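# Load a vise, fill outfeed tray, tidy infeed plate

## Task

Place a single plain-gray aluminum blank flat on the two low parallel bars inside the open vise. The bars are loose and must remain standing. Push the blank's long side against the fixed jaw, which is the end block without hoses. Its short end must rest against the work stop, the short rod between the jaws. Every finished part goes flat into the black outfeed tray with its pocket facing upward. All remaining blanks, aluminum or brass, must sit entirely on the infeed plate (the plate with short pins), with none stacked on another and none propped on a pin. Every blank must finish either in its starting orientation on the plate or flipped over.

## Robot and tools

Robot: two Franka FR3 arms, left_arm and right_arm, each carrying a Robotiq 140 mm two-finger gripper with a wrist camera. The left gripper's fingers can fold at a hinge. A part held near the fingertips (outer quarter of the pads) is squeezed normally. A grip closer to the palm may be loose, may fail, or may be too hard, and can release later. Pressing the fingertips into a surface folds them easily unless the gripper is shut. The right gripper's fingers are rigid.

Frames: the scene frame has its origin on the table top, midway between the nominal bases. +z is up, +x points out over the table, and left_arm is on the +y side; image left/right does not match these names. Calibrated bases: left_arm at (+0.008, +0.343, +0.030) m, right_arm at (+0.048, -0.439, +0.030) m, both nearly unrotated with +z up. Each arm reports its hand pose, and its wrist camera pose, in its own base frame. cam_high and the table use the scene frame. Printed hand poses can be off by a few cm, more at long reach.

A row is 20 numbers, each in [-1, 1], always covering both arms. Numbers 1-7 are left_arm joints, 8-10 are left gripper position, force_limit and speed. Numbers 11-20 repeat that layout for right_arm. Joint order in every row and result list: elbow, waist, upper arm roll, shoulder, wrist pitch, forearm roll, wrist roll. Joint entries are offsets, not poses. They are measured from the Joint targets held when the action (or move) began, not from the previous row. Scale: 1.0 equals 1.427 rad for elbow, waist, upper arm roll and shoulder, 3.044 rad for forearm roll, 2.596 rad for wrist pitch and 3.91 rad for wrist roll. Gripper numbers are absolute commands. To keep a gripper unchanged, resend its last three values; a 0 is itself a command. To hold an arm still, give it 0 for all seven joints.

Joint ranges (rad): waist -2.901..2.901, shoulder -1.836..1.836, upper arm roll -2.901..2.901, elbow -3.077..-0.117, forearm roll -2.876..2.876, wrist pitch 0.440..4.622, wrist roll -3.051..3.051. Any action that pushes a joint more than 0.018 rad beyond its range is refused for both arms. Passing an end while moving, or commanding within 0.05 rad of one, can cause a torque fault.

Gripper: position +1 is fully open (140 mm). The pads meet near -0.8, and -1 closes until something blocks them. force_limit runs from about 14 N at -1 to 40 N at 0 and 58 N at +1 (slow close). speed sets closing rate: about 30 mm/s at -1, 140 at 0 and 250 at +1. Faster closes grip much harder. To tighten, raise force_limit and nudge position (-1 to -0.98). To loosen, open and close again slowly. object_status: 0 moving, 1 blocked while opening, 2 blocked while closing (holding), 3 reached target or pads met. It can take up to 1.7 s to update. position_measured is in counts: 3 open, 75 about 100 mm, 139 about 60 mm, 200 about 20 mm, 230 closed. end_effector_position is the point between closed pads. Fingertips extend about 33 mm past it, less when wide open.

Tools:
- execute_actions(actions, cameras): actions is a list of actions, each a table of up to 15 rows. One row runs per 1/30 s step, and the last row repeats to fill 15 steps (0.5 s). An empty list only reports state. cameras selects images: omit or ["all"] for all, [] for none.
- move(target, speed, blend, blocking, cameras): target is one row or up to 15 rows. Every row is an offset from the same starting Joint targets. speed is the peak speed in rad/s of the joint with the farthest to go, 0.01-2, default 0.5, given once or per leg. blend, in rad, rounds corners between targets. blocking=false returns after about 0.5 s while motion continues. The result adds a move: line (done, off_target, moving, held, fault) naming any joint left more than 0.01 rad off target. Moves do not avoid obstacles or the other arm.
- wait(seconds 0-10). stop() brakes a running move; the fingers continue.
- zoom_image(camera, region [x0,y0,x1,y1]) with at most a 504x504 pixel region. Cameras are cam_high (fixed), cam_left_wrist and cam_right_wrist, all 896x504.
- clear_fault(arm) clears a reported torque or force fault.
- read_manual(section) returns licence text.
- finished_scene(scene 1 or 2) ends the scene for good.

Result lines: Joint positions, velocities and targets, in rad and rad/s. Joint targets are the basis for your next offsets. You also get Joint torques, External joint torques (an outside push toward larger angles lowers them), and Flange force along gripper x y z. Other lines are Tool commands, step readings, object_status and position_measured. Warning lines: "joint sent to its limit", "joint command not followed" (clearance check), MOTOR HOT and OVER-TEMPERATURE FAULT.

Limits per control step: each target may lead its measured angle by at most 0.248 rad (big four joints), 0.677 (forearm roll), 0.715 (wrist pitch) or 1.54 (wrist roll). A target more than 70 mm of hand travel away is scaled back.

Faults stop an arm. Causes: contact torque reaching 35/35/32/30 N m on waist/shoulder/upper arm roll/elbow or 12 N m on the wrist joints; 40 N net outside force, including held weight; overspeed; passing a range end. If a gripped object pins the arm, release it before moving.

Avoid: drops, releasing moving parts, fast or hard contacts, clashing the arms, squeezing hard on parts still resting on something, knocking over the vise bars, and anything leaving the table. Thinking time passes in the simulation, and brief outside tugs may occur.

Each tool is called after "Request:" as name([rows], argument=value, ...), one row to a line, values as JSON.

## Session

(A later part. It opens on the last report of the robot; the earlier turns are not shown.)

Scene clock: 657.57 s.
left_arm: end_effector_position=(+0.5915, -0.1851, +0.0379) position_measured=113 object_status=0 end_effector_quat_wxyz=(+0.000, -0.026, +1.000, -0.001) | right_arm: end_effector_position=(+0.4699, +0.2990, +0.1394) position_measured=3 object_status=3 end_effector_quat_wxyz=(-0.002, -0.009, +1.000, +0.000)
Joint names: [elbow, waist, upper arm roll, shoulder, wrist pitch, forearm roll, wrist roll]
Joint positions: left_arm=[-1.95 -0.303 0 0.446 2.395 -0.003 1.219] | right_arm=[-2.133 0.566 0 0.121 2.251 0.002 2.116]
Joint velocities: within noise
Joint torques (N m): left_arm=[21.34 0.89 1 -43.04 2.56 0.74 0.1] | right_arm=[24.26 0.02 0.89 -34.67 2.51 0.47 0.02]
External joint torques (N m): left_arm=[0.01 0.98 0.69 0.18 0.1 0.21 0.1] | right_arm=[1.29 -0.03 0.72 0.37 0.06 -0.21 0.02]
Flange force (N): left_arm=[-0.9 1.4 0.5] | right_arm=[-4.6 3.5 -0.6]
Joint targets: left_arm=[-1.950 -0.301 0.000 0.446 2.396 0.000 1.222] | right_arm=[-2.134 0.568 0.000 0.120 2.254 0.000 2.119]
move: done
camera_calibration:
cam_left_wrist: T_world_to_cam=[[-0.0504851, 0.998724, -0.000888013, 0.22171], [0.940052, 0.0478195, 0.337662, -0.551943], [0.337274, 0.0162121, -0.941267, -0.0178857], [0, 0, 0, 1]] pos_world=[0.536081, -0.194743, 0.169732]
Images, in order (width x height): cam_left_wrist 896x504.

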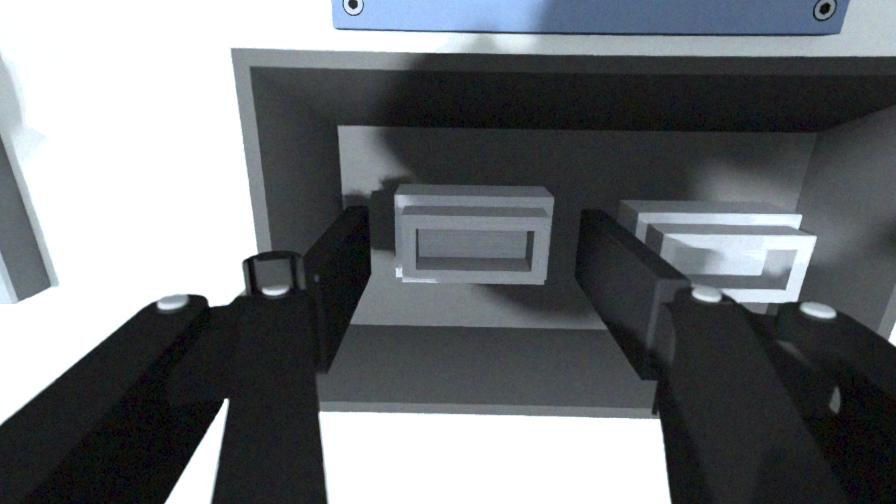

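Request:
move([
  [0.0046, 0, 0, -0.0263, -0.0170, 0, 0, 0.128, -0.1, -1, 0, 0, 0, 0, 0, 0, 0, -0.15, -0.5, 0],
  [0.0188, 0, 0, -0.0700, -0.0488, 0, 0, 0.128, -0.1, -1, 0, 0, 0, 0, 0, 0, -0.1, -0.15, -0.5, 0],
  [-0.0350, 0.4212, 0, -0.6629, -0.3451, 0, 0, 0.128, -0.1, -1, 0, 0, 0, 0, 0, 0, -0.5627, -0.15, -0.5, 0],
], speed=[0.15, 0.5, 1.2], blend=[0.02, 0.05, 0], cameras=["cam_high", "cam_right_wrist"])

Scene clock: 706.43 s.
left_arm: end_effector_position=(+0.3702, +0.1131, +0.4411) position_measured=113 object_status=3 end_effector_quat_wxyz=(+0.001, -0.319, +0.948, -0.002) | right_arm: end_effector_position=(+0.4699, +0.2990, +0.1394) position_measured=148 object_status=3 end_effector_quat_wxyz=(+0.001, +0.894, -0.449, -0.002)
Joint names: [elbow, waist, upper arm roll, shoulder, wrist pitch, forearm roll, wrist roll]
Joint positions: left_arm=[-1.999 0.298 0.001 -0.499 1.502 -0.003 1.219] | right_arm=[-2.133 0.566 0 0.121 2.251 0.002 -0.076]
Joint velocities: left_arm=[within noise] | right_arm=[0.001 0 0 0 -0.001 0.001 -0.006]
Joint torques (N m): left_arm=[23.26 0.99 0.37 -13.8 2.38 1.01 0.1] | right_arm=[24.43 0.02 0.81 -34.78 2.65 0.39 -0.22]
External joint torques (N m): left_arm=[0 1 0.82 -0.28 -0.07 0.24 0.1] | right_arm=[1.4 0.02 0.71 0.32 0.07 -0.19 -0.22]
Flange force (N): left_arm=[0.1 2.3 0.0] | right_arm=[0.3 -6.0 -0.8]
Joint targets: left_arm=[-2.000 0.300 0.000 -0.500 1.500 0.000 1.222] | right_arm=[-2.134 0.568 0.000 0.120 2.254 0.000 -0.081]
move: done; blend cut to 0 rad at target 1
camera_calibration:
cam_right_wrist: T_world_to_cam=[[-0.791316, -0.611393, -0.004204, 0.564661], [-0.574224, 0.740812, 0.348516, 0.0038735], [-0.209966, 0.2782, -0.937293, 0.281653], [0, 0, 0, 1]] pos_world=[0.508187, 0.264004, 0.265016]
Images, in order (width x height): cam_high 896x504, cam_right_wrist 896x504.

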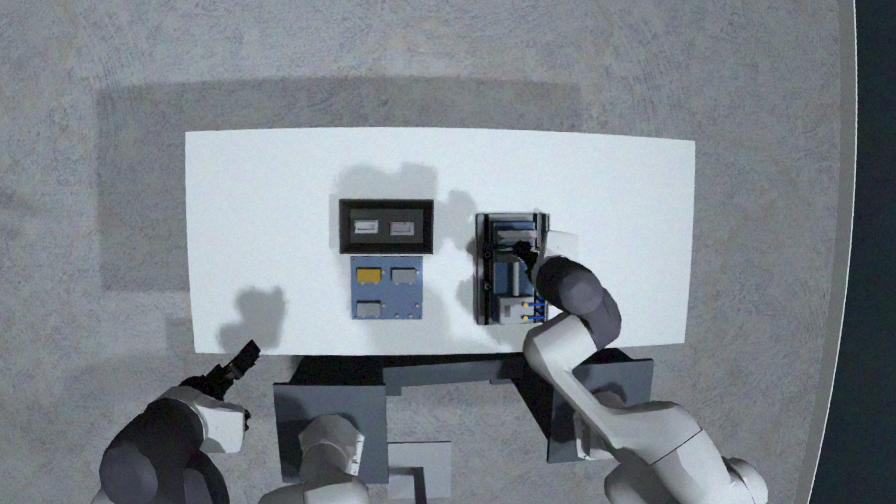

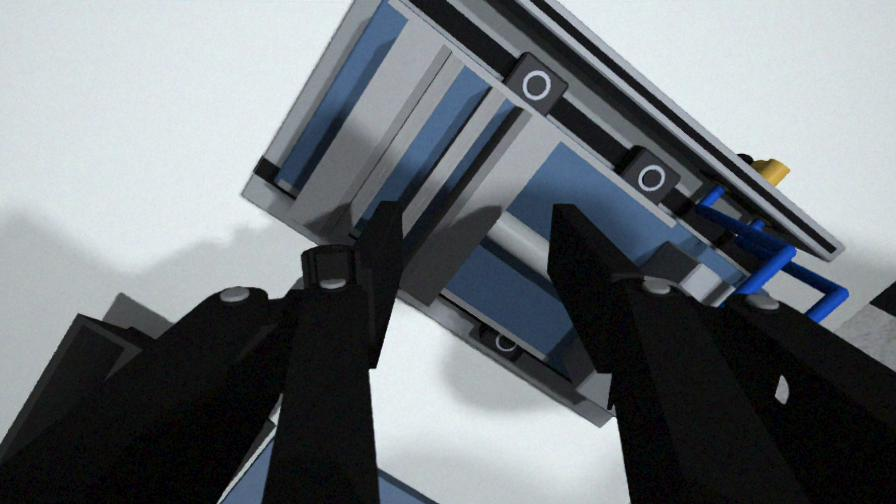

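Request:
move(target=[0, 0, 0, 0, 0, 0, 0, 0.128, -0.1, -1, 0.5182, 0.2644, 0, 0.3541, -0.0902, 0, -0.5461, -0.15, -0.5, 0], speed=1.2, cameras=["cam_right_wrist"])

Scene clock: 712.93 s.
left_arm: end_effector_position=(+0.3700, +0.1130, +0.4410) position_measured=113 object_status=3 end_effector_quat_wxyz=(+0.001, -0.319, +0.948, -0.002) | right_arm: end_effector_position=(+0.4225, +0.5863, +0.1306) position_measured=148 object_status=3 end_effector_quat_wxyz=(-0.002, +0.702, +0.712, +0.002)
Joint names: [elbow, waist, upper arm roll, shoulder, wrist pitch, forearm roll, wrist roll]
Joint positions: left_arm=[-1.999 0.298 0.001 -0.499 1.502 -0.003 1.219] | right_arm=[-1.396 0.945 0.001 0.624 2.024 0.002 -2.212]
Joint velocities: left_arm=[within noise] | right_arm=[-0.001 0.002 0 0 0 0 -0.004]
Joint torques (N m): left_arm=[23.46 0.92 0.41 -13.82 2.45 1.02 0.1] | right_arm=[26.3 -0.29 1.43 -50.16 2.32 0.63 -0.26]
External joint torques (N m): left_arm=[0.21 0.88 0.79 -0.27 0.01 0.25 0.11] | right_arm=[1.63 -0.56 0.61 1.3 -0.31 -0.23 -0.26]
Flange force (N): left_arm=[-0.4 2.0 -0.5] | right_arm=[12.1 10.0 -1.2]
Joint targets: left_arm=[-2.000 0.300 0.000 -0.500 1.500 0.000 1.222] | right_arm=[-1.394 0.945 0.000 0.626 2.020 0.000 -2.217]
move: done
camera_calibration:
cam_right_wrist: T_world_to_cam=[[0.999473, 0.0316851, -0.00700339, -0.430503], [0.0321688, -0.939116, 0.342092, 0.496388], [0.00426222, -0.342137, -0.939641, 0.457071], [0, 0, 0, 1]] pos_world=[0.41236, 0.636188, 0.256657]
Images, in order (width x height): cam_right_wrist 896x504.

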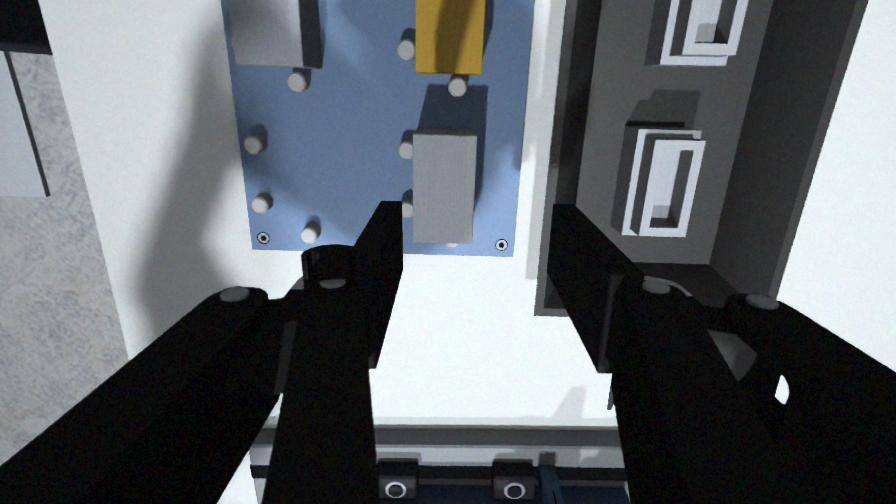

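Request:
zoom_image(camera="cam_right_wrist", region=[370, 60, 600, 270])

Scaled by 2.191 from the camera's 896x504 image, which has a finer 1280x720 frame.

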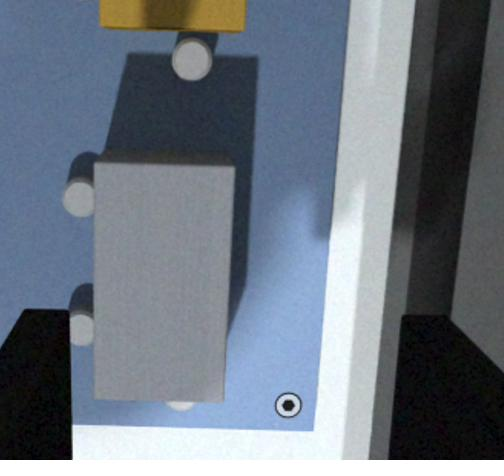

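Request:
move(target=[0, 0, 0, 0, 0, 0, 0, 0.128, -0.1, -1, -0.0743, 0.0085, 0, 0.0224, 0.0531, 0, 0.0083, -0.15, -0.5, 0], speed=0.2, cameras=["cam_right_wrist"])

Request:
zoom_image(camera="cam_right_wrist", region=[350, 50, 600, 270])

Scene clock: 739.90 s.
left_arm: end_effector_position=(+0.3699, +0.1130, +0.4409) position_measured=113 object_status=3 end_effector_quat_wxyz=(+0.001, -0.319, +0.948, -0.002) | right_arm: end_effector_position=(+0.4093, +0.5808, +0.0697) position_measured=148 object_status=3 end_effector_quat_wxyz=(-0.001, +0.706, +0.708, -0.003)
Joint names: [elbow, waist, upper arm roll, shoulder, wrist pitch, forearm roll, wrist roll]
Joint positions: left_arm=[-1.999 0.298 0.001 -0.499 1.501 -0.003 1.219] | right_arm=[-1.499 0.955 0.001 0.658 2.153 0.002 -2.189]
Joint velocities: left_arm=[within noise] | right_arm=[-0.001 0.001 -0.001 0 0.003 -0.001 0.005]
Joint torques (N m): left_arm=[23.51 0.89 0.43 -13.82 2.46 1.01 0.1] | right_arm=[25 0.03 1.4 -50.95 2.76 0.59 0.13]
External joint torques (N m): left_arm=[0.21 0.92 0.9 -0.13 0.01 0.24 0.1] | right_arm=[1.27 0.13 0.81 0.23 0.18 -0.18 0.13]
Flange force (N): left_arm=[-0.8 2.0 -0.6] | right_arm=[6.5 3.9 0.0]
Joint targets: left_arm=[-2.000 0.300 0.000 -0.500 1.500 0.000 1.222] | right_arm=[-1.500 0.957 0.000 0.657 2.158 0.000 -2.184]
move: done
camera_calibration:
cam_right_wrist: T_world_to_cam=[[0.999741, 0.0191832, -0.0122324, -0.410005], [0.0222458, -0.936933, 0.348801, 0.514897], [-0.00476978, -0.348983, -0.937117, 0.405488], [0, 0, 0, 1]] pos_world=[0.400379, 0.631797, 0.195378]
Images, in order (width x height): cam_right_wrist 896x504.

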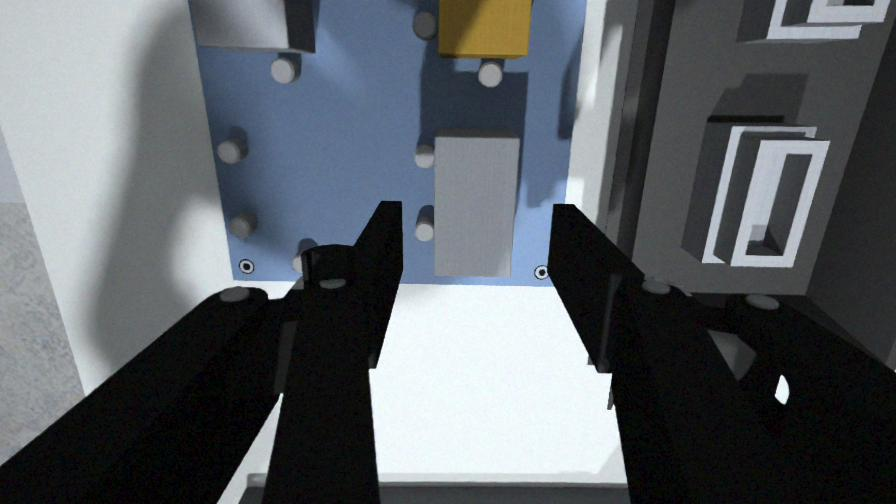

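Scaled by 2.016 from the camera's 896x504 image, which has a finer 1280x720 frame.

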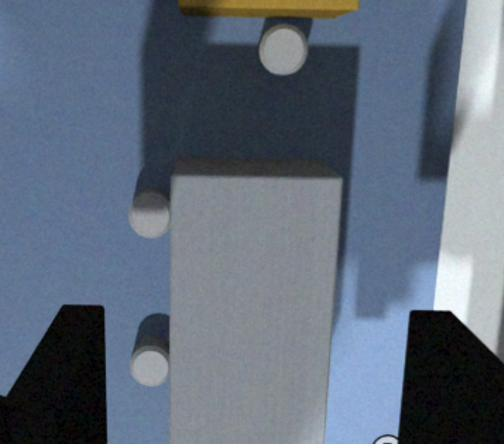

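Request:
move(target=[0, 0, 0, 0, 0, 0, 0, 0.128, -0.1, -1, -0.0093, 0, 0, 0.0441, 0.0290, 0, 0, -0.15, -0.5, 0], speed=0.08, cameras=["cam_right_wrist"])

Request:
zoom_image(camera="cam_right_wrist", region=[350, 90, 620, 390])

Scene clock: 765.63 s.
left_arm: end_effector_position=(+0.3699, +0.1130, +0.4409) position_measured=113 object_status=3 end_effector_quat_wxyz=(+0.001, -0.319, +0.948, -0.002) | right_arm: end_effector_position=(+0.4093, +0.5808, +0.0263) position_measured=148 object_status=3 end_effector_quat_wxyz=(-0.001, +0.707, +0.707, -0.003)
Joint names: [elbow, waist, upper arm roll, shoulder, wrist pitch, forearm roll, wrist roll]
Joint positions: left_arm=[-1.999 0.298 0.001 -0.499 1.501 -0.003 1.219] | right_arm=[-1.513 0.955 0.001 0.72 2.228 0.002 -2.187]
Joint velocities: left_arm=[within noise] | right_arm=[0.001 0 0 -0.002 0.004 -0.001 0]
Joint torques (N m): left_arm=[23.53 0.9 0.44 -13.82 2.48 1.01 0.11] | right_arm=[24.57 0.06 1.55 -51.41 2.78 0.54 0.1]
External joint torques (N m): left_arm=[0.24 0.91 0.9 -0.25 0.03 0.25 0.11] | right_arm=[1.39 0.08 0.86 0.59 0.18 -0.2 0.1]
Flange force (N): left_arm=[-0.6 2.1 -0.5] | right_arm=[7.8 5.0 1.0]
Joint targets: left_arm=[-2.000 0.300 0.000 -0.500 1.500 0.000 1.222] | right_arm=[-1.514 0.957 0.000 0.720 2.233 0.000 -2.184]
move: done
camera_calibration:
cam_right_wrist: T_world_to_cam=[[0.999774, 0.0174361, -0.0121273, -0.409553], [0.0205717, -0.936978, 0.348783, 0.530698], [-0.00528163, -0.348954, -0.937125, 0.365042], [0, 0, 0, 1]] pos_world=[0.400471, 0.631776, 0.152025]
Images, in order (width x height): cam_right_wrist 896x504.

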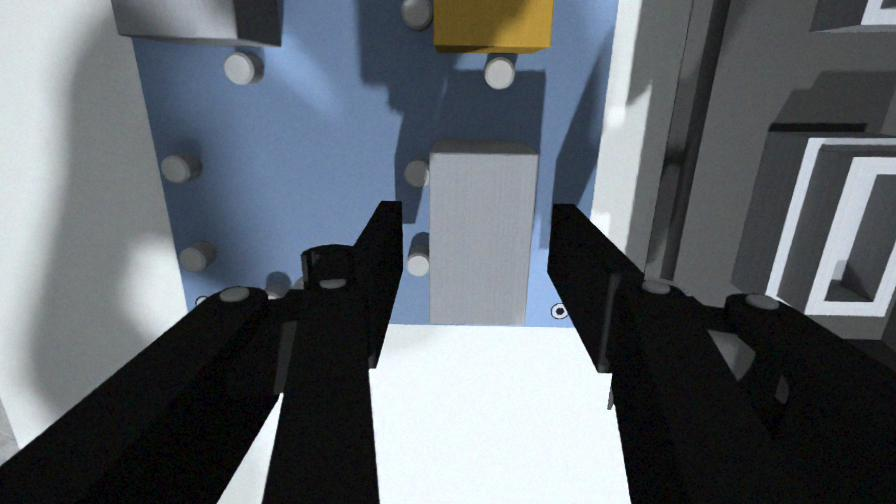

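Scaled by 1.680 from the camera's 896x504 image, which has a finer 1280x720 frame.

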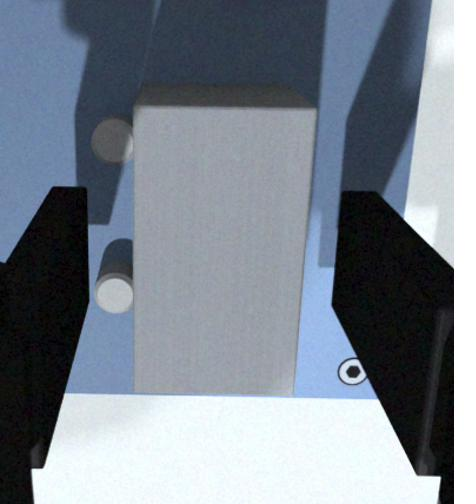

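Request:
move([
  [0, 0, 0, 0, 0, 0, 0, 0.128, -0.1, -1, 0.0021, -0.0007, 0, 0.0012, -0.0005, 0, -0.0003, -0.15, -0.5, 0],
  [0, 0, 0, 0, 0, 0, 0, 0.128, -0.1, -1, 0.0021, -0.0007, 0, 0.0012, -0.0005, 0, -0.0003, -1, -0.05, -1],
], speed=0.05, cameras=["cam_right_wrist"])

Scene clock: 777.27 s.
left_arm: end_effector_position=(+0.3699, +0.1130, +0.4409) position_measured=113 object_status=3 end_effector_quat_wxyz=(+0.000, -0.319, +0.948, -0.002) | right_arm: end_effector_position=(+0.4096, +0.5812, +0.0263) position_measured=180 object_status=0 end_effector_quat_wxyz=(-0.001, +0.707, +0.707, -0.002)
Joint names: [elbow, waist, upper arm roll, shoulder, wrist pitch, forearm roll, wrist roll]
Joint positions: left_arm=[-1.999 0.298 0.001 -0.499 1.501 -0.003 1.219] | right_arm=[-1.512 0.955 0.001 0.721 2.229 0.002 -2.187]
Joint velocities: within noise
Joint torques (N m): left_arm=[23.53 0.83 0.39 -13.84 2.48 1.02 0.08] | right_arm=[24.88 -0.41 1.56 -50.95 2.75 0.53 0.02]
External joint torques (N m): left_arm=[0.17 0.86 0.88 -0.1 0.03 0.26 0.08] | right_arm=[1.62 -0.42 0.85 1.17 0.14 -0.21 0.02]
Flange force (N): left_arm=[-0.8 1.9 -0.4] | right_arm=[10.0 7.4 1.8]
Joint targets: left_arm=[-2.000 0.300 0.000 -0.500 1.500 0.000 1.222] | right_arm=[-1.511 0.956 0.000 0.722 2.232 0.000 -2.185]
move: done
camera_calibration:
cam_right_wrist: T_world_to_cam=[[0.999784, 0.0174015, -0.0113945, -0.409874], [0.0202791, -0.937317, 0.347887, 0.531446], [-0.00462646, -0.348043, -0.937467, 0.364359], [0, 0, 0, 1]] pos_world=[0.400694, 0.632078, 0.152021]
Images, in order (width x height): cam_right_wrist 896x504.

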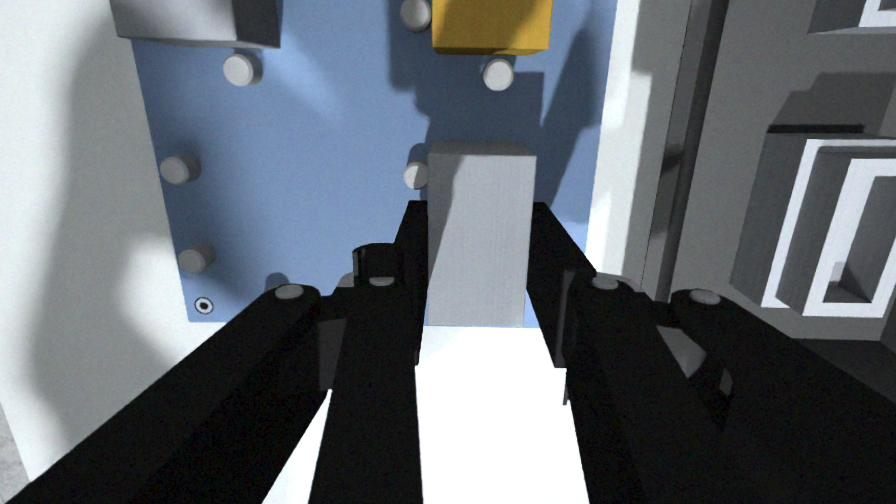

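Request:
execute_actions(actions=[], cameras=[])

Scene clock: 779.10 s.
left_arm: end_effector_position=(+0.3699, +0.1130, +0.4408) position_measured=113 object_status=3 end_effector_quat_wxyz=(+0.000, -0.319, +0.948, -0.002) | right_arm: end_effector_position=(+0.4096, +0.5812, +0.0263) position_measured=180 object_status=2 end_effector_quat_wxyz=(-0.001, +0.707, +0.707, -0.002)
Joint names: [elbow, waist, upper arm roll, shoulder, wrist pitch, forearm roll, wrist roll]
Joint positions: left_arm=[-1.999 0.298 0.001 -0.499 1.501 -0.003 1.219] | right_arm=[-1.512 0.955 0.001 0.721 2.229 0.002 -2.187]
Joint velocities: within noise
Joint torques (N m): left_arm=[23.56 0.92 0.44 -13.78 2.49 1.02 0.12] | right_arm=[24.88 -0.28 1.51 -50.89 2.74 0.54 0.04]
External joint torques (N m): left_arm=[0.2 0.92 0.87 -0.05 0.04 0.25 0.12] | right_arm=[1.7 -0.55 0.61 1.1 0.14 -0.2 0.04]
Flange force (N): left_arm=[-1.1 1.9 -0.5] | right_arm=[10.1 7.8 1.7]
Joint targets: left_arm=[-2.000 0.300 0.000 -0.500 1.500 0.000 1.222] | right_arm=[-1.511 0.956 0.000 0.722 2.232 0.000 -2.185]
Tool commands: left_gripper/position=+0.128 left_gripper/force_limit=-0.1 left_gripper/speed=-1.0 right_gripper/position=-1.0 right_gripper/force_limit=-0.05 right_gripper/speed=-1.0
No camera images: "cameras" was empty.

Request:
move([
  [0, 0, 0, 0, 0, 0, 0, 0.128, -0.1, -1, 0.0032, 0, 0, -0.0245, -0.0148, 0, 0, -1, -0.05, -1],
  [0, 0, 0, 0, 0, 0, 0, 0.128, -0.1, -1, 0.0488, 0, 0, -0.0988, -0.0808, 0, 0, -1, -0.05, -1],
  [0, 0, 0, 0, 0, 0, 0, 0.128, -0.1, -1, -0.3710, -0.2931, 0, -0.3883, -0.0091, 0, -0.1122, -1, -0.05, -1],
], speed=[0.12, 0.3, 0.5], blend=[0.02, 0.05, 0], cameras=["cam_right_wrist", "cam_high"])

Scene clock: 801.40 s.
left_arm: end_effector_position=(+0.3698, +0.1130, +0.4408) position_measured=113 object_status=3 end_effector_quat_wxyz=(+0.000, -0.319, +0.948, -0.002) | right_arm: end_effector_position=(+0.4964, +0.2955, +0.1477) position_measured=180 object_status=2 end_effector_quat_wxyz=(-0.002, +0.703, +0.711, -0.004)
Joint names: [elbow, waist, upper arm roll, shoulder, wrist pitch, forearm roll, wrist roll]
Joint positions: left_arm=[-1.999 0.298 0.001 -0.499 1.501 -0.003 1.219] | right_arm=[-2.04 0.538 -0.002 0.172 2.203 0.002 -2.619]
Joint velocities: left_arm=[within noise] | right_arm=[0 0.001 0 -0.001 0.001 0 -0.006]
Joint torques (N m): left_arm=[23.49 0.88 0.49 -13.86 2.5 1.02 0.12] | right_arm=[25.27 -0.29 1.23 -38.16 2.94 0.57 -0.21]
External joint torques (N m): left_arm=[0.16 0.9 0.95 -0.2 0.05 0.25 0.12] | right_arm=[1.83 -0.33 1.02 -1.02 0.38 -0.2 -0.21]
Flange force (N): left_arm=[-0.6 2.2 -0.3] | right_arm=[1.9 3.3 -2.4]
Joint targets: left_arm=[-2.000 0.300 0.000 -0.500 1.500 0.000 1.222] | right_arm=[-2.040 0.538 0.000 0.168 2.208 0.000 -2.624]
move: done; blend cut to 0 rad at target 1
camera_calibration:
cam_right_wrist: T_world_to_cam=[[0.999438, 0.0295909, -0.0157364, -0.493067], [0.0332245, -0.936454, 0.349215, 0.212736], [-0.00440289, -0.349541, -0.936911, 0.379416], [0, 0, 0, 1]] pos_world=[0.487392, 0.346429, 0.273429]
Images, in order (width x height): cam_high 896x504, cam_right_wrist 896x504.

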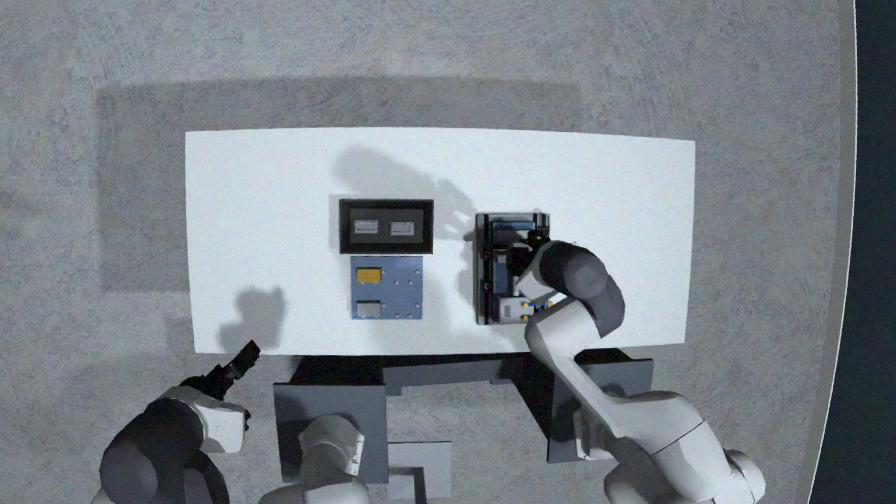

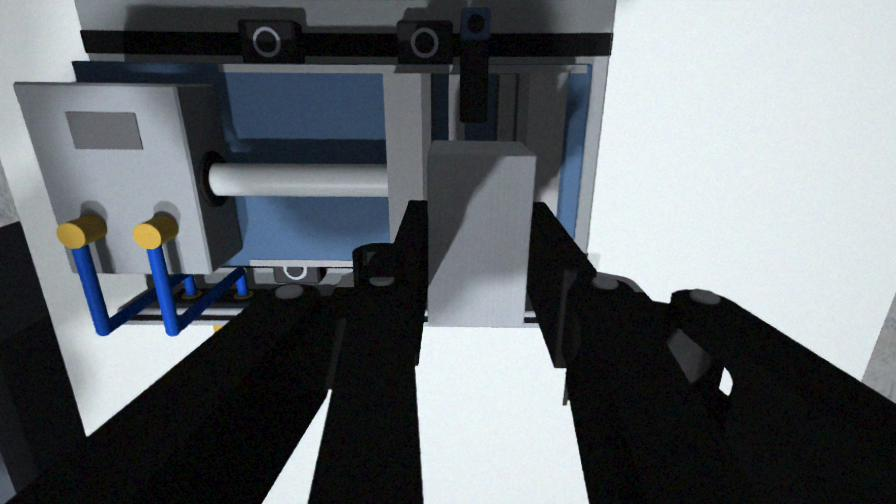

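Request:
execute_actions(actions=[], cameras=["cam_right_wrist"])

Scene clock: 813.73 s.
left_arm: end_effector_position=(+0.3698, +0.1130, +0.4408) position_measured=113 object_status=3 end_effector_quat_wxyz=(+0.000, -0.319, +0.948, -0.002) | right_arm: end_effector_position=(+0.4964, +0.2956, +0.1477) position_measured=180 object_status=2 end_effector_quat_wxyz=(-0.002, +0.702, +0.712, -0.004)
Joint names: [elbow, waist, upper arm roll, shoulder, wrist pitch, forearm roll, wrist roll]
Joint positions: left_arm=[-1.999 0.298 0.001 -0.499 1.501 -0.003 1.219] | right_arm=[-2.04 0.538 -0.002 0.171 2.203 0.002 -2.621]
Joint velocities: within noise
Joint torques (N m): left_arm=[23.53 0.87 0.42 -13.83 2.51 1.01 0.1] | right_arm=[25.45 -0.25 1.21 -38.04 2.88 0.58 -0.24]
External joint torques (N m): left_arm=[0.21 0.87 0.85 -0.2 0.06 0.24 0.1] | right_arm=[2.01 -0.31 0.98 -0.91 0.32 -0.18 -0.23]
Flange force (N): left_arm=[-0.6 2.0 -0.4] | right_arm=[2.4 4.2 -2.6]
Joint targets: left_arm=[-2.000 0.300 0.000 -0.500 1.500 0.000 1.222] | right_arm=[-2.040 0.538 0.000 0.168 2.208 0.000 -2.624]
Tool commands: left_gripper/position=+0.128 left_gripper/force_limit=-0.1 left_gripper/speed=-1.0 right_gripper/position=-1.0 right_gripper/force_limit=-0.05 right_gripper/speed=-1.0
camera_calibration:
cam_right_wrist: T_world_to_cam=[[0.999379, 0.0316346, -0.015535, -0.493657], [0.0350685, -0.936438, 0.349077, 0.211899], [-0.00350464, -0.349404, -0.936965, 0.378955], [0, 0, 0, 1]] pos_world=[0.487247, 0.346455, 0.27343]
Images, in order (width x height): cam_right_wrist 896x504.

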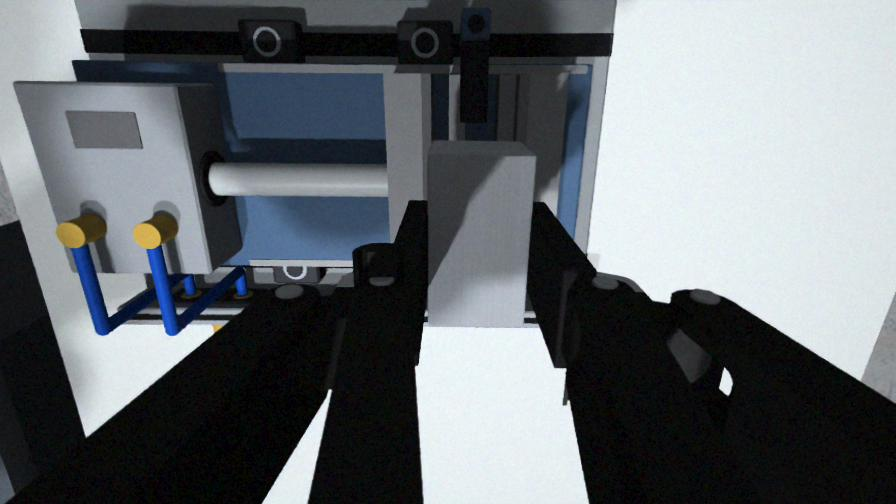

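Request:
zoom_image(camera="cam_right_wrist", region=[370, 40, 620, 340])

Scaled by 1.680 from the camera's 896x504 image, which has a finer 1280x720 frame.

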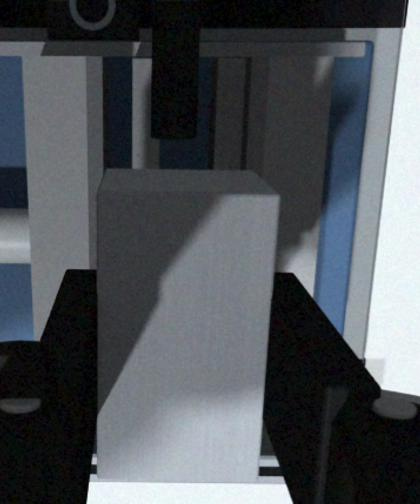

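Request:
zoom_image(camera="cam_right_wrist", region=[480, 50, 620, 250])

Request:
zoom_image(camera="cam_right_wrist", region=[360, 50, 500, 250])

Scaled by 2.520 from the camera's 896x504 image, which has a finer 1280x720 frame.

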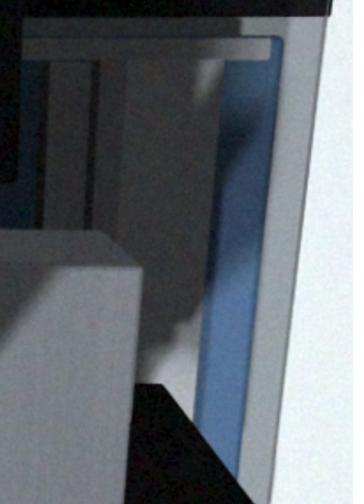

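Scaled by 2.520 from the camera's 896x504 image, which has a finer 1280x720 frame.

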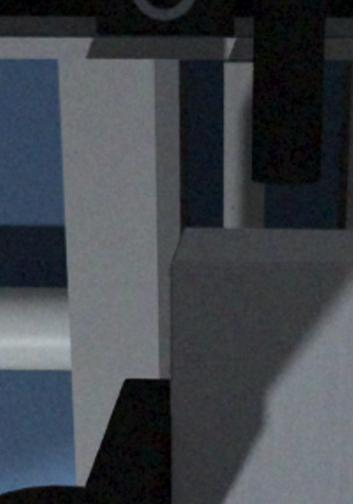

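Request:
zoom_image(camera="cam_right_wrist", region=[370, 60, 470, 160])

Request:
zoom_image(camera="cam_right_wrist", region=[370, 140, 470, 240])

Request:
zoom_image(camera="cam_right_wrist", region=[490, 60, 590, 160])

Request:
zoom_image(camera="cam_right_wrist", region=[490, 150, 590, 250])

Scaled by 5.040 from the camera's 896x504 image, which has a finer 1280x720 frame.

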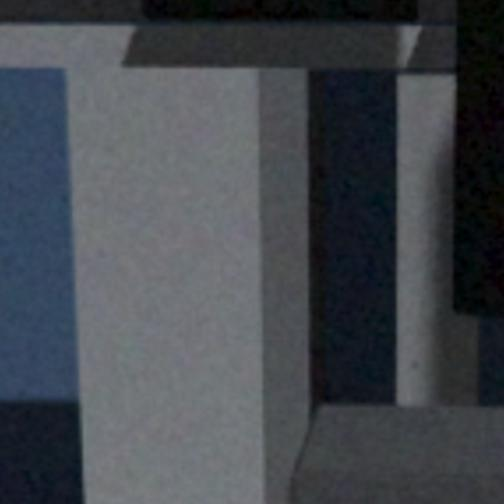

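Scaled by 5.040 from the camera's 896x504 image, which has a finer 1280x720 frame.

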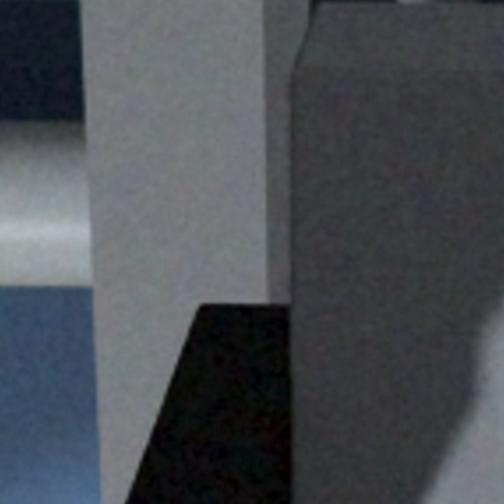

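Scaled by 5.040 from the camera's 896x504 image, which has a finer 1280x720 frame.

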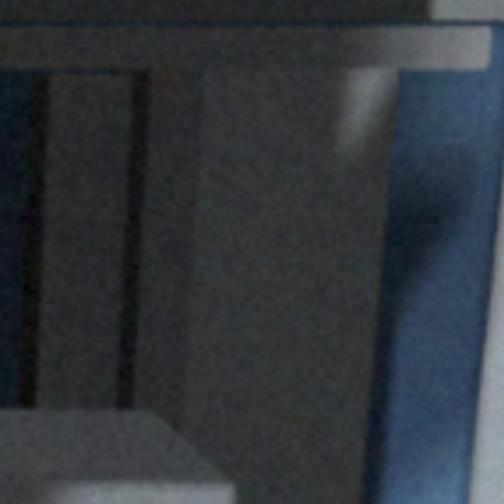

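Scaled by 5.040 from the camera's 896x504 image, which has a finer 1280x720 frame.

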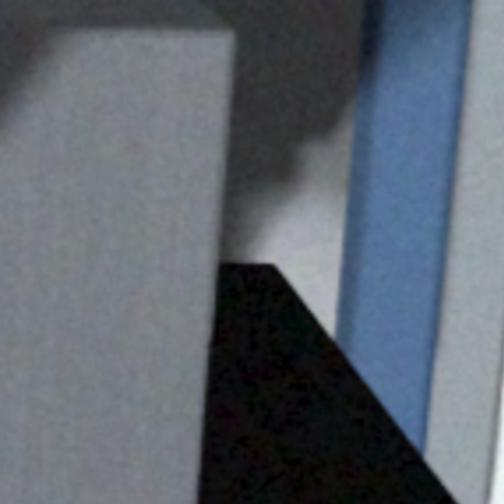

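Request:
move(target=[0, 0, 0, 0, 0, 0, 0, 0.128, -0.1, -1, -0.00736, -0.00568, 0, -0.00448, 0.00466, 0, -0.00488, -1, -0.05, -1], speed=0.05, cameras=["cam_right_wrist"])

Scene clock: 933.27 s.
left_arm: end_effector_position=(+0.3698, +0.1130, +0.4408) position_measured=113 object_status=3 end_effector_quat_wxyz=(+0.000, -0.319, +0.948, -0.002) | right_arm: end_effector_position=(+0.4983, +0.2921, +0.1478) position_measured=180 object_status=2 end_effector_quat_wxyz=(-0.001, +0.698, +0.716, +0.000)
Joint names: [elbow, waist, upper arm roll, shoulder, wrist pitch, forearm roll, wrist roll]
Joint positions: left_arm=[-2 0.298 0.001 -0.499 1.501 -0.003 1.219] | right_arm=[-2.05 0.531 -0.002 0.165 2.214 0.002 -2.638]
Joint velocities: left_arm=[within noise] | right_arm=[-0.001 -0.002 -0.001 0 0.002 0 -0.004]
Joint torques (N m): left_arm=[23.52 0.84 0.44 -13.8 2.51 1.01 0.12] | right_arm=[25.32 -0.79 1.17 -37.94 2.92 0.56 -0.18]
External joint torques (N m): left_arm=[0.24 0.81 0.82 -0.23 0.06 0.24 0.12] | right_arm=[2.01 -0.88 0.92 -1.15 0.36 -0.2 -0.18]
Flange force (N): left_arm=[-0.6 1.9 -0.5] | right_arm=[1.5 3.9 -2.7]
Joint targets: left_arm=[-2.000 0.300 0.000 -0.500 1.500 0.000 1.222] | right_arm=[-2.050 0.530 0.000 0.162 2.220 0.000 -2.643]
move: done
camera_calibration:
cam_right_wrist: T_world_to_cam=[[0.999077, 0.0420113, -0.00893085, -0.49932], [0.0425075, -0.937399, 0.345654, 0.205685], [0.0061496, -0.345715, -0.938319, 0.372158], [0, 0, 0, 1]] pos_world=[0.487828, 0.342447, 0.273648]
Images, in order (width x height): cam_right_wrist 896x504.

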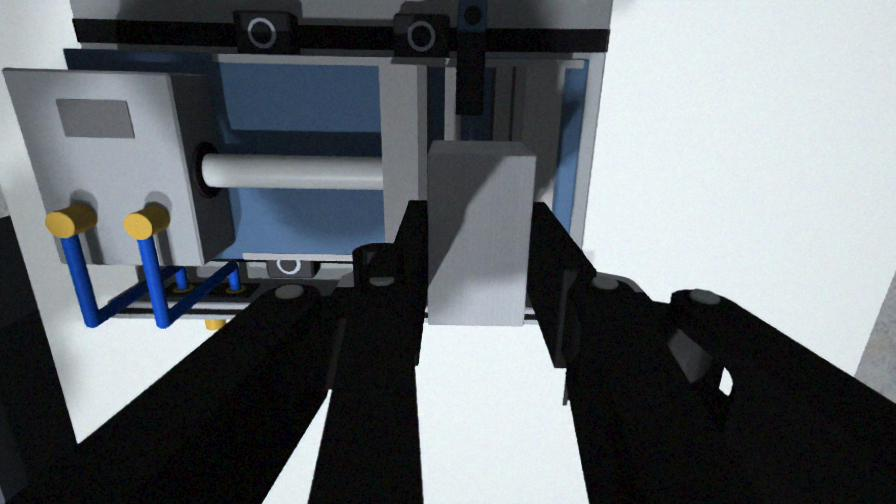

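Request:
zoom_image(camera="cam_right_wrist", region=[370, 50, 490, 170])

Request:
zoom_image(camera="cam_right_wrist", region=[480, 50, 600, 170])

Request:
zoom_image(camera="cam_right_wrist", region=[480, 160, 620, 300])

Scaled by 4.200 from the camera's 896x504 image, which has a finer 1280x720 frame.

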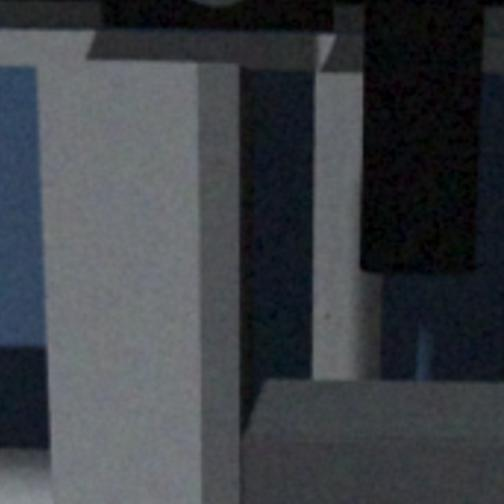

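Scaled by 4.200 from the camera's 896x504 image, which has a finer 1280x720 frame.

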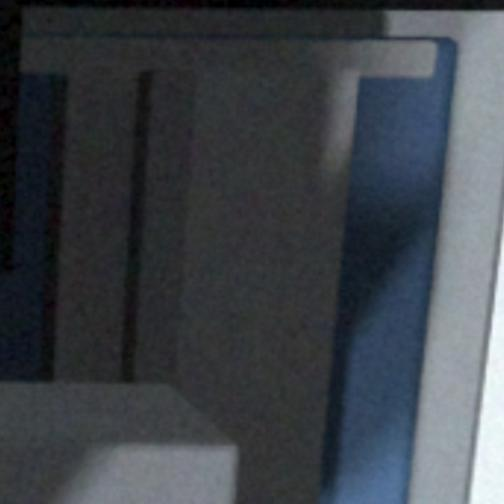

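Scaled by 3.600 from the camera's 896x504 image, which has a finer 1280x720 frame.

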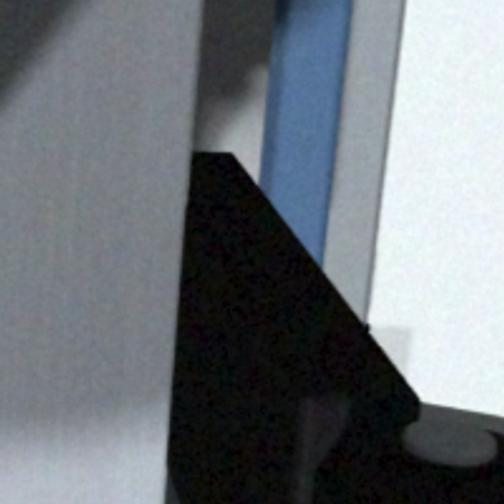

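Request:
move(target=[0, 0, 0, 0, 0, 0, 0, 0.128, -0.1, -1, -0.0185, -0.00098, 0, 0.02964, 0.0265, 0, -0.00036, -1, -0.05, -1], speed=0.08, cameras=["cam_right_wrist"])

Request:
zoom_image(camera="cam_right_wrist", region=[370, 40, 610, 240])

Scene clock: 972.07 s.
left_arm: end_effector_position=(+0.3698, +0.1130, +0.4408) position_measured=113 object_status=3 end_effector_quat_wxyz=(+0.000, -0.319, +0.948, -0.002) | right_arm: end_effector_position=(+0.4992, +0.2917, +0.1190) position_measured=180 object_status=2 end_effector_quat_wxyz=(-0.001, +0.698, +0.716, +0.001)
Joint names: [elbow, waist, upper arm roll, shoulder, wrist pitch, forearm roll, wrist roll]
Joint positions: left_arm=[-2 0.298 0.001 -0.499 1.501 -0.003 1.219] | right_arm=[-2.077 0.53 -0.002 0.205 2.283 0.002 -2.641]
Joint velocities: left_arm=[within noise] | right_arm=[-0.001 0 0.001 -0.001 0.004 0 -0.001]
Joint torques (N m): left_arm=[23.55 0.85 0.44 -13.79 2.51 1.01 0.09] | right_arm=[24.82 -0.84 1.21 -37.87 2.95 0.53 -0.29]
External joint torques (N m): left_arm=[0.16 0.91 0.95 -0.04 0.05 0.24 0.09] | right_arm=[1.99 -0.82 1.02 -0.26 0.36 -0.19 -0.29]
Flange force (N): left_arm=[-1.0 2.0 -0.4] | right_arm=[2.5 6.0 -1.2]
Joint targets: left_arm=[-2.000 0.300 0.000 -0.500 1.500 0.000 1.222] | right_arm=[-2.077 0.528 0.000 0.204 2.289 0.000 -2.645]
move: done
camera_calibration:
cam_right_wrist: T_world_to_cam=[[0.999018, 0.0437028, -0.00733125, -0.501141], [0.0435471, -0.937576, 0.345042, 0.214783], [0.0082057, -0.345022, -0.938559, 0.343815], [0, 0, 0, 1]] pos_world=[0.488474, 0.3419, 0.244907]
Images, in order (width x height): cam_right_wrist 896x504.

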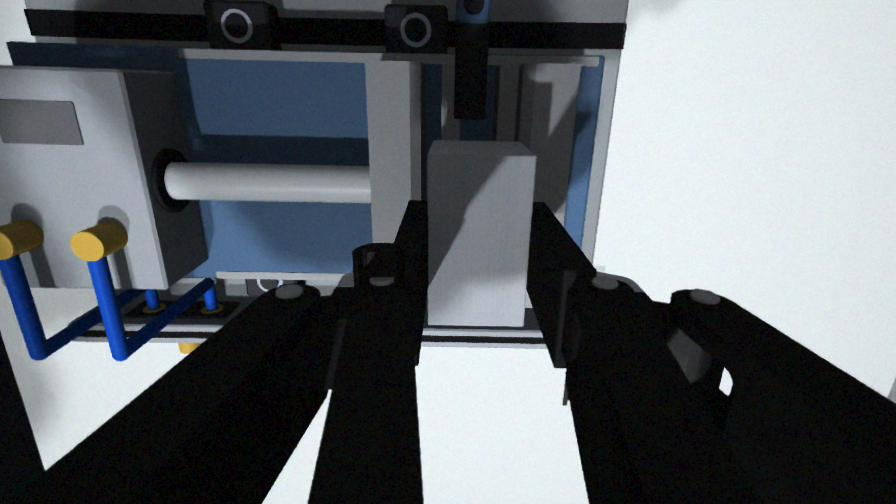

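Scaled by 2.100 from the camera's 896x504 image, which has a finer 1280x720 frame.

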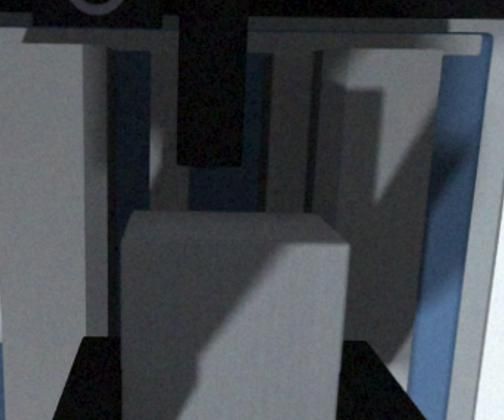

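Request:
move(target=[0, 0, 0, 0, 0, 0, 0, 0.128, -0.1, -1, -0.00953, 0, 0, 0.01983, 0.01614, 0, 0, -1, -0.05, -1], speed=0.05, cameras=["cam_right_wrist"])

Request:
zoom_image(camera="cam_right_wrist", region=[370, 40, 610, 240])

Scene clock: 986.33 s.
left_arm: end_effector_position=(+0.3698, +0.1130, +0.4408) position_measured=113 object_status=3 end_effector_quat_wxyz=(+0.000, -0.319, +0.948, -0.002) | right_arm: end_effector_position=(+0.4994, +0.2917, +0.1008) position_measured=180 object_status=2 end_effector_quat_wxyz=(+0.000, +0.698, +0.716, +0.001)
Joint names: [elbow, waist, upper arm roll, shoulder, wrist pitch, forearm roll, wrist roll]
Joint positions: left_arm=[-2 0.298 0.001 -0.499 1.501 -0.003 1.219] | right_arm=[-2.09 0.53 -0.002 0.233 2.325 0.002 -2.642]
Joint velocities: left_arm=[within noise] | right_arm=[0 0 -0.001 0 0.004 0 0.001]
Joint torques (N m): left_arm=[23.51 0.85 0.38 -13.84 2.51 1.02 0.08] | right_arm=[24.26 -0.76 1.19 -38.19 2.91 0.5 -0.2]
External joint torques (N m): left_arm=[0.06 0.89 0.87 0 0.05 0.25 0.08] | right_arm=[1.88 -0.72 0.99 -0.18 0.32 -0.2 -0.2]
Flange force (N): left_arm=[-0.9 1.9 -0.1] | right_arm=[2.6 5.8 -0.8]
Joint targets: left_arm=[-2.000 0.300 0.000 -0.500 1.500 0.000 1.222] | right_arm=[-2.090 0.528 0.000 0.232 2.331 0.000 -2.645]
move: done
camera_calibration:
cam_right_wrist: T_world_to_cam=[[0.999014, 0.0438506, -0.00690768, -0.501546], [0.0435405, -0.93761, 0.344952, 0.221138], [0.00864963, -0.344912, -0.938595, 0.32641], [0, 0, 0, 1]] pos_world=[0.4886, 0.341917, 0.226621]
Images, in order (width x height): cam_right_wrist 896x504.

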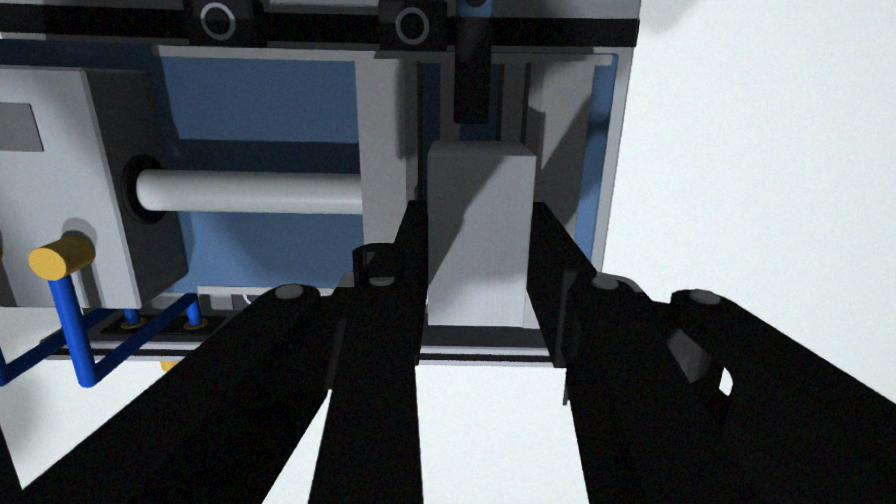

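Scaled by 2.100 from the camera's 896x504 image, which has a finer 1280x720 frame.

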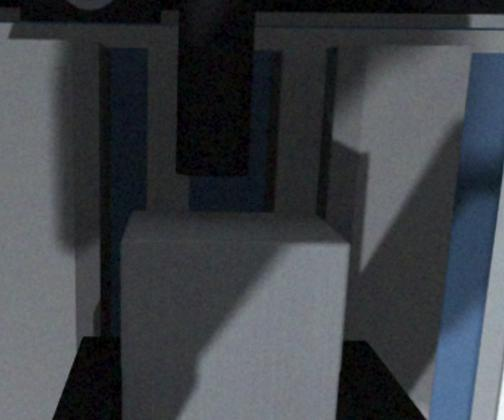

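Request:
move(target=[0, 0, 0, 0, 0, 0, 0, 0.128, -0.1, -1, 0.00579, -0.00153, 0, 0.00397, -0.001, 0, -0.00056, -1, -0.05, -1], speed=0.05, cameras=[])

Request:
move(target=[0, 0, 0, 0, 0, 0, 0, 0.128, -0.1, -1, 0.002315, -0.000611, 0, 0.001589, -0.000399, 0, -0.000223, -1, -0.05, -1], speed=0.05, cameras=[])

Scene clock: 999.50 s.
left_arm: end_effector_position=(+0.3698, +0.1130, +0.4408) position_measured=113 object_status=3 end_effector_quat_wxyz=(+0.000, -0.319, +0.948, -0.002) | right_arm: end_effector_position=(+0.4996, +0.2917, +0.0987) position_measured=180 object_status=2 end_effector_quat_wxyz=(-0.001, +0.698, +0.716, -0.001)
Joint names: [elbow, waist, upper arm roll, shoulder, wrist pitch, forearm roll, wrist roll]
Joint positions: left_arm=[-2 0.298 0.001 -0.499 1.501 -0.003 1.219] | right_arm=[-2.087 0.529 -0.001 0.239 2.324 0.002 -2.642]
Joint velocities: within noise
Joint torques (N m): left_arm=[23.53 0.9 0.41 -13.8 2.51 1.02 0.08] | right_arm=[25.99 -1.52 0.65 -38.55 3.39 0.43 -0.36]
External joint torques (N m): left_arm=[0.14 0.91 0.87 -0.03 0.06 0.25 0.08] | right_arm=[3.62 -1.33 0.58 -0.33 0.81 -0.27 -0.36]
Flange force (N): left_arm=[-1.0 1.9 -0.3] | right_arm=[4.2 11.4 -1.1]
Joint targets: left_arm=[-2.000 0.300 0.000 -0.500 1.500 0.000 1.222] | right_arm=[-2.082 0.526 0.000 0.238 2.328 0.000 -2.647]
move: done
No camera images: "cameras" was empty.

Scene clock: 1000.20 s.
left_arm: end_effector_position=(+0.3698, +0.1130, +0.4408) position_measured=113 object_status=3 end_effector_quat_wxyz=(+0.000, -0.319, +0.948, -0.002) | right_arm: end_effector_position=(+0.4997, +0.2918, +0.0986) position_measured=180 object_status=2 end_effector_quat_wxyz=(-0.001, +0.698, +0.717, -0.002)
Joint names: [elbow, waist, upper arm roll, shoulder, wrist pitch, forearm roll, wrist roll]
Joint positions: left_arm=[-2 0.298 0.001 -0.499 1.501 -0.003 1.219] | right_arm=[-2.084 0.528 0 0.241 2.321 0.002 -2.642]
Joint velocities: within noise
Joint torques (N m): left_arm=[23.55 0.89 0.4 -13.83 2.52 1.01 0.12] | right_arm=[26.52 -1.68 0.38 -38.14 3.68 0.26 -0.38]
External joint torques (N m): left_arm=[0.27 0.94 0.9 -0.23 0.07 0.25 0.12] | right_arm=[4.18 -1.56 0.24 0.11 1.11 -0.43 -0.38]
Flange force (N): left_arm=[-0.8 2.1 -0.5] | right_arm=[5.2 14.2 -0.1]
Joint targets: left_arm=[-2.000 0.300 0.000 -0.500 1.500 0.000 1.222] | right_arm=[-2.079 0.525 0.000 0.240 2.327 0.000 -2.648]
move: done
No camera images: "cameras" was empty.


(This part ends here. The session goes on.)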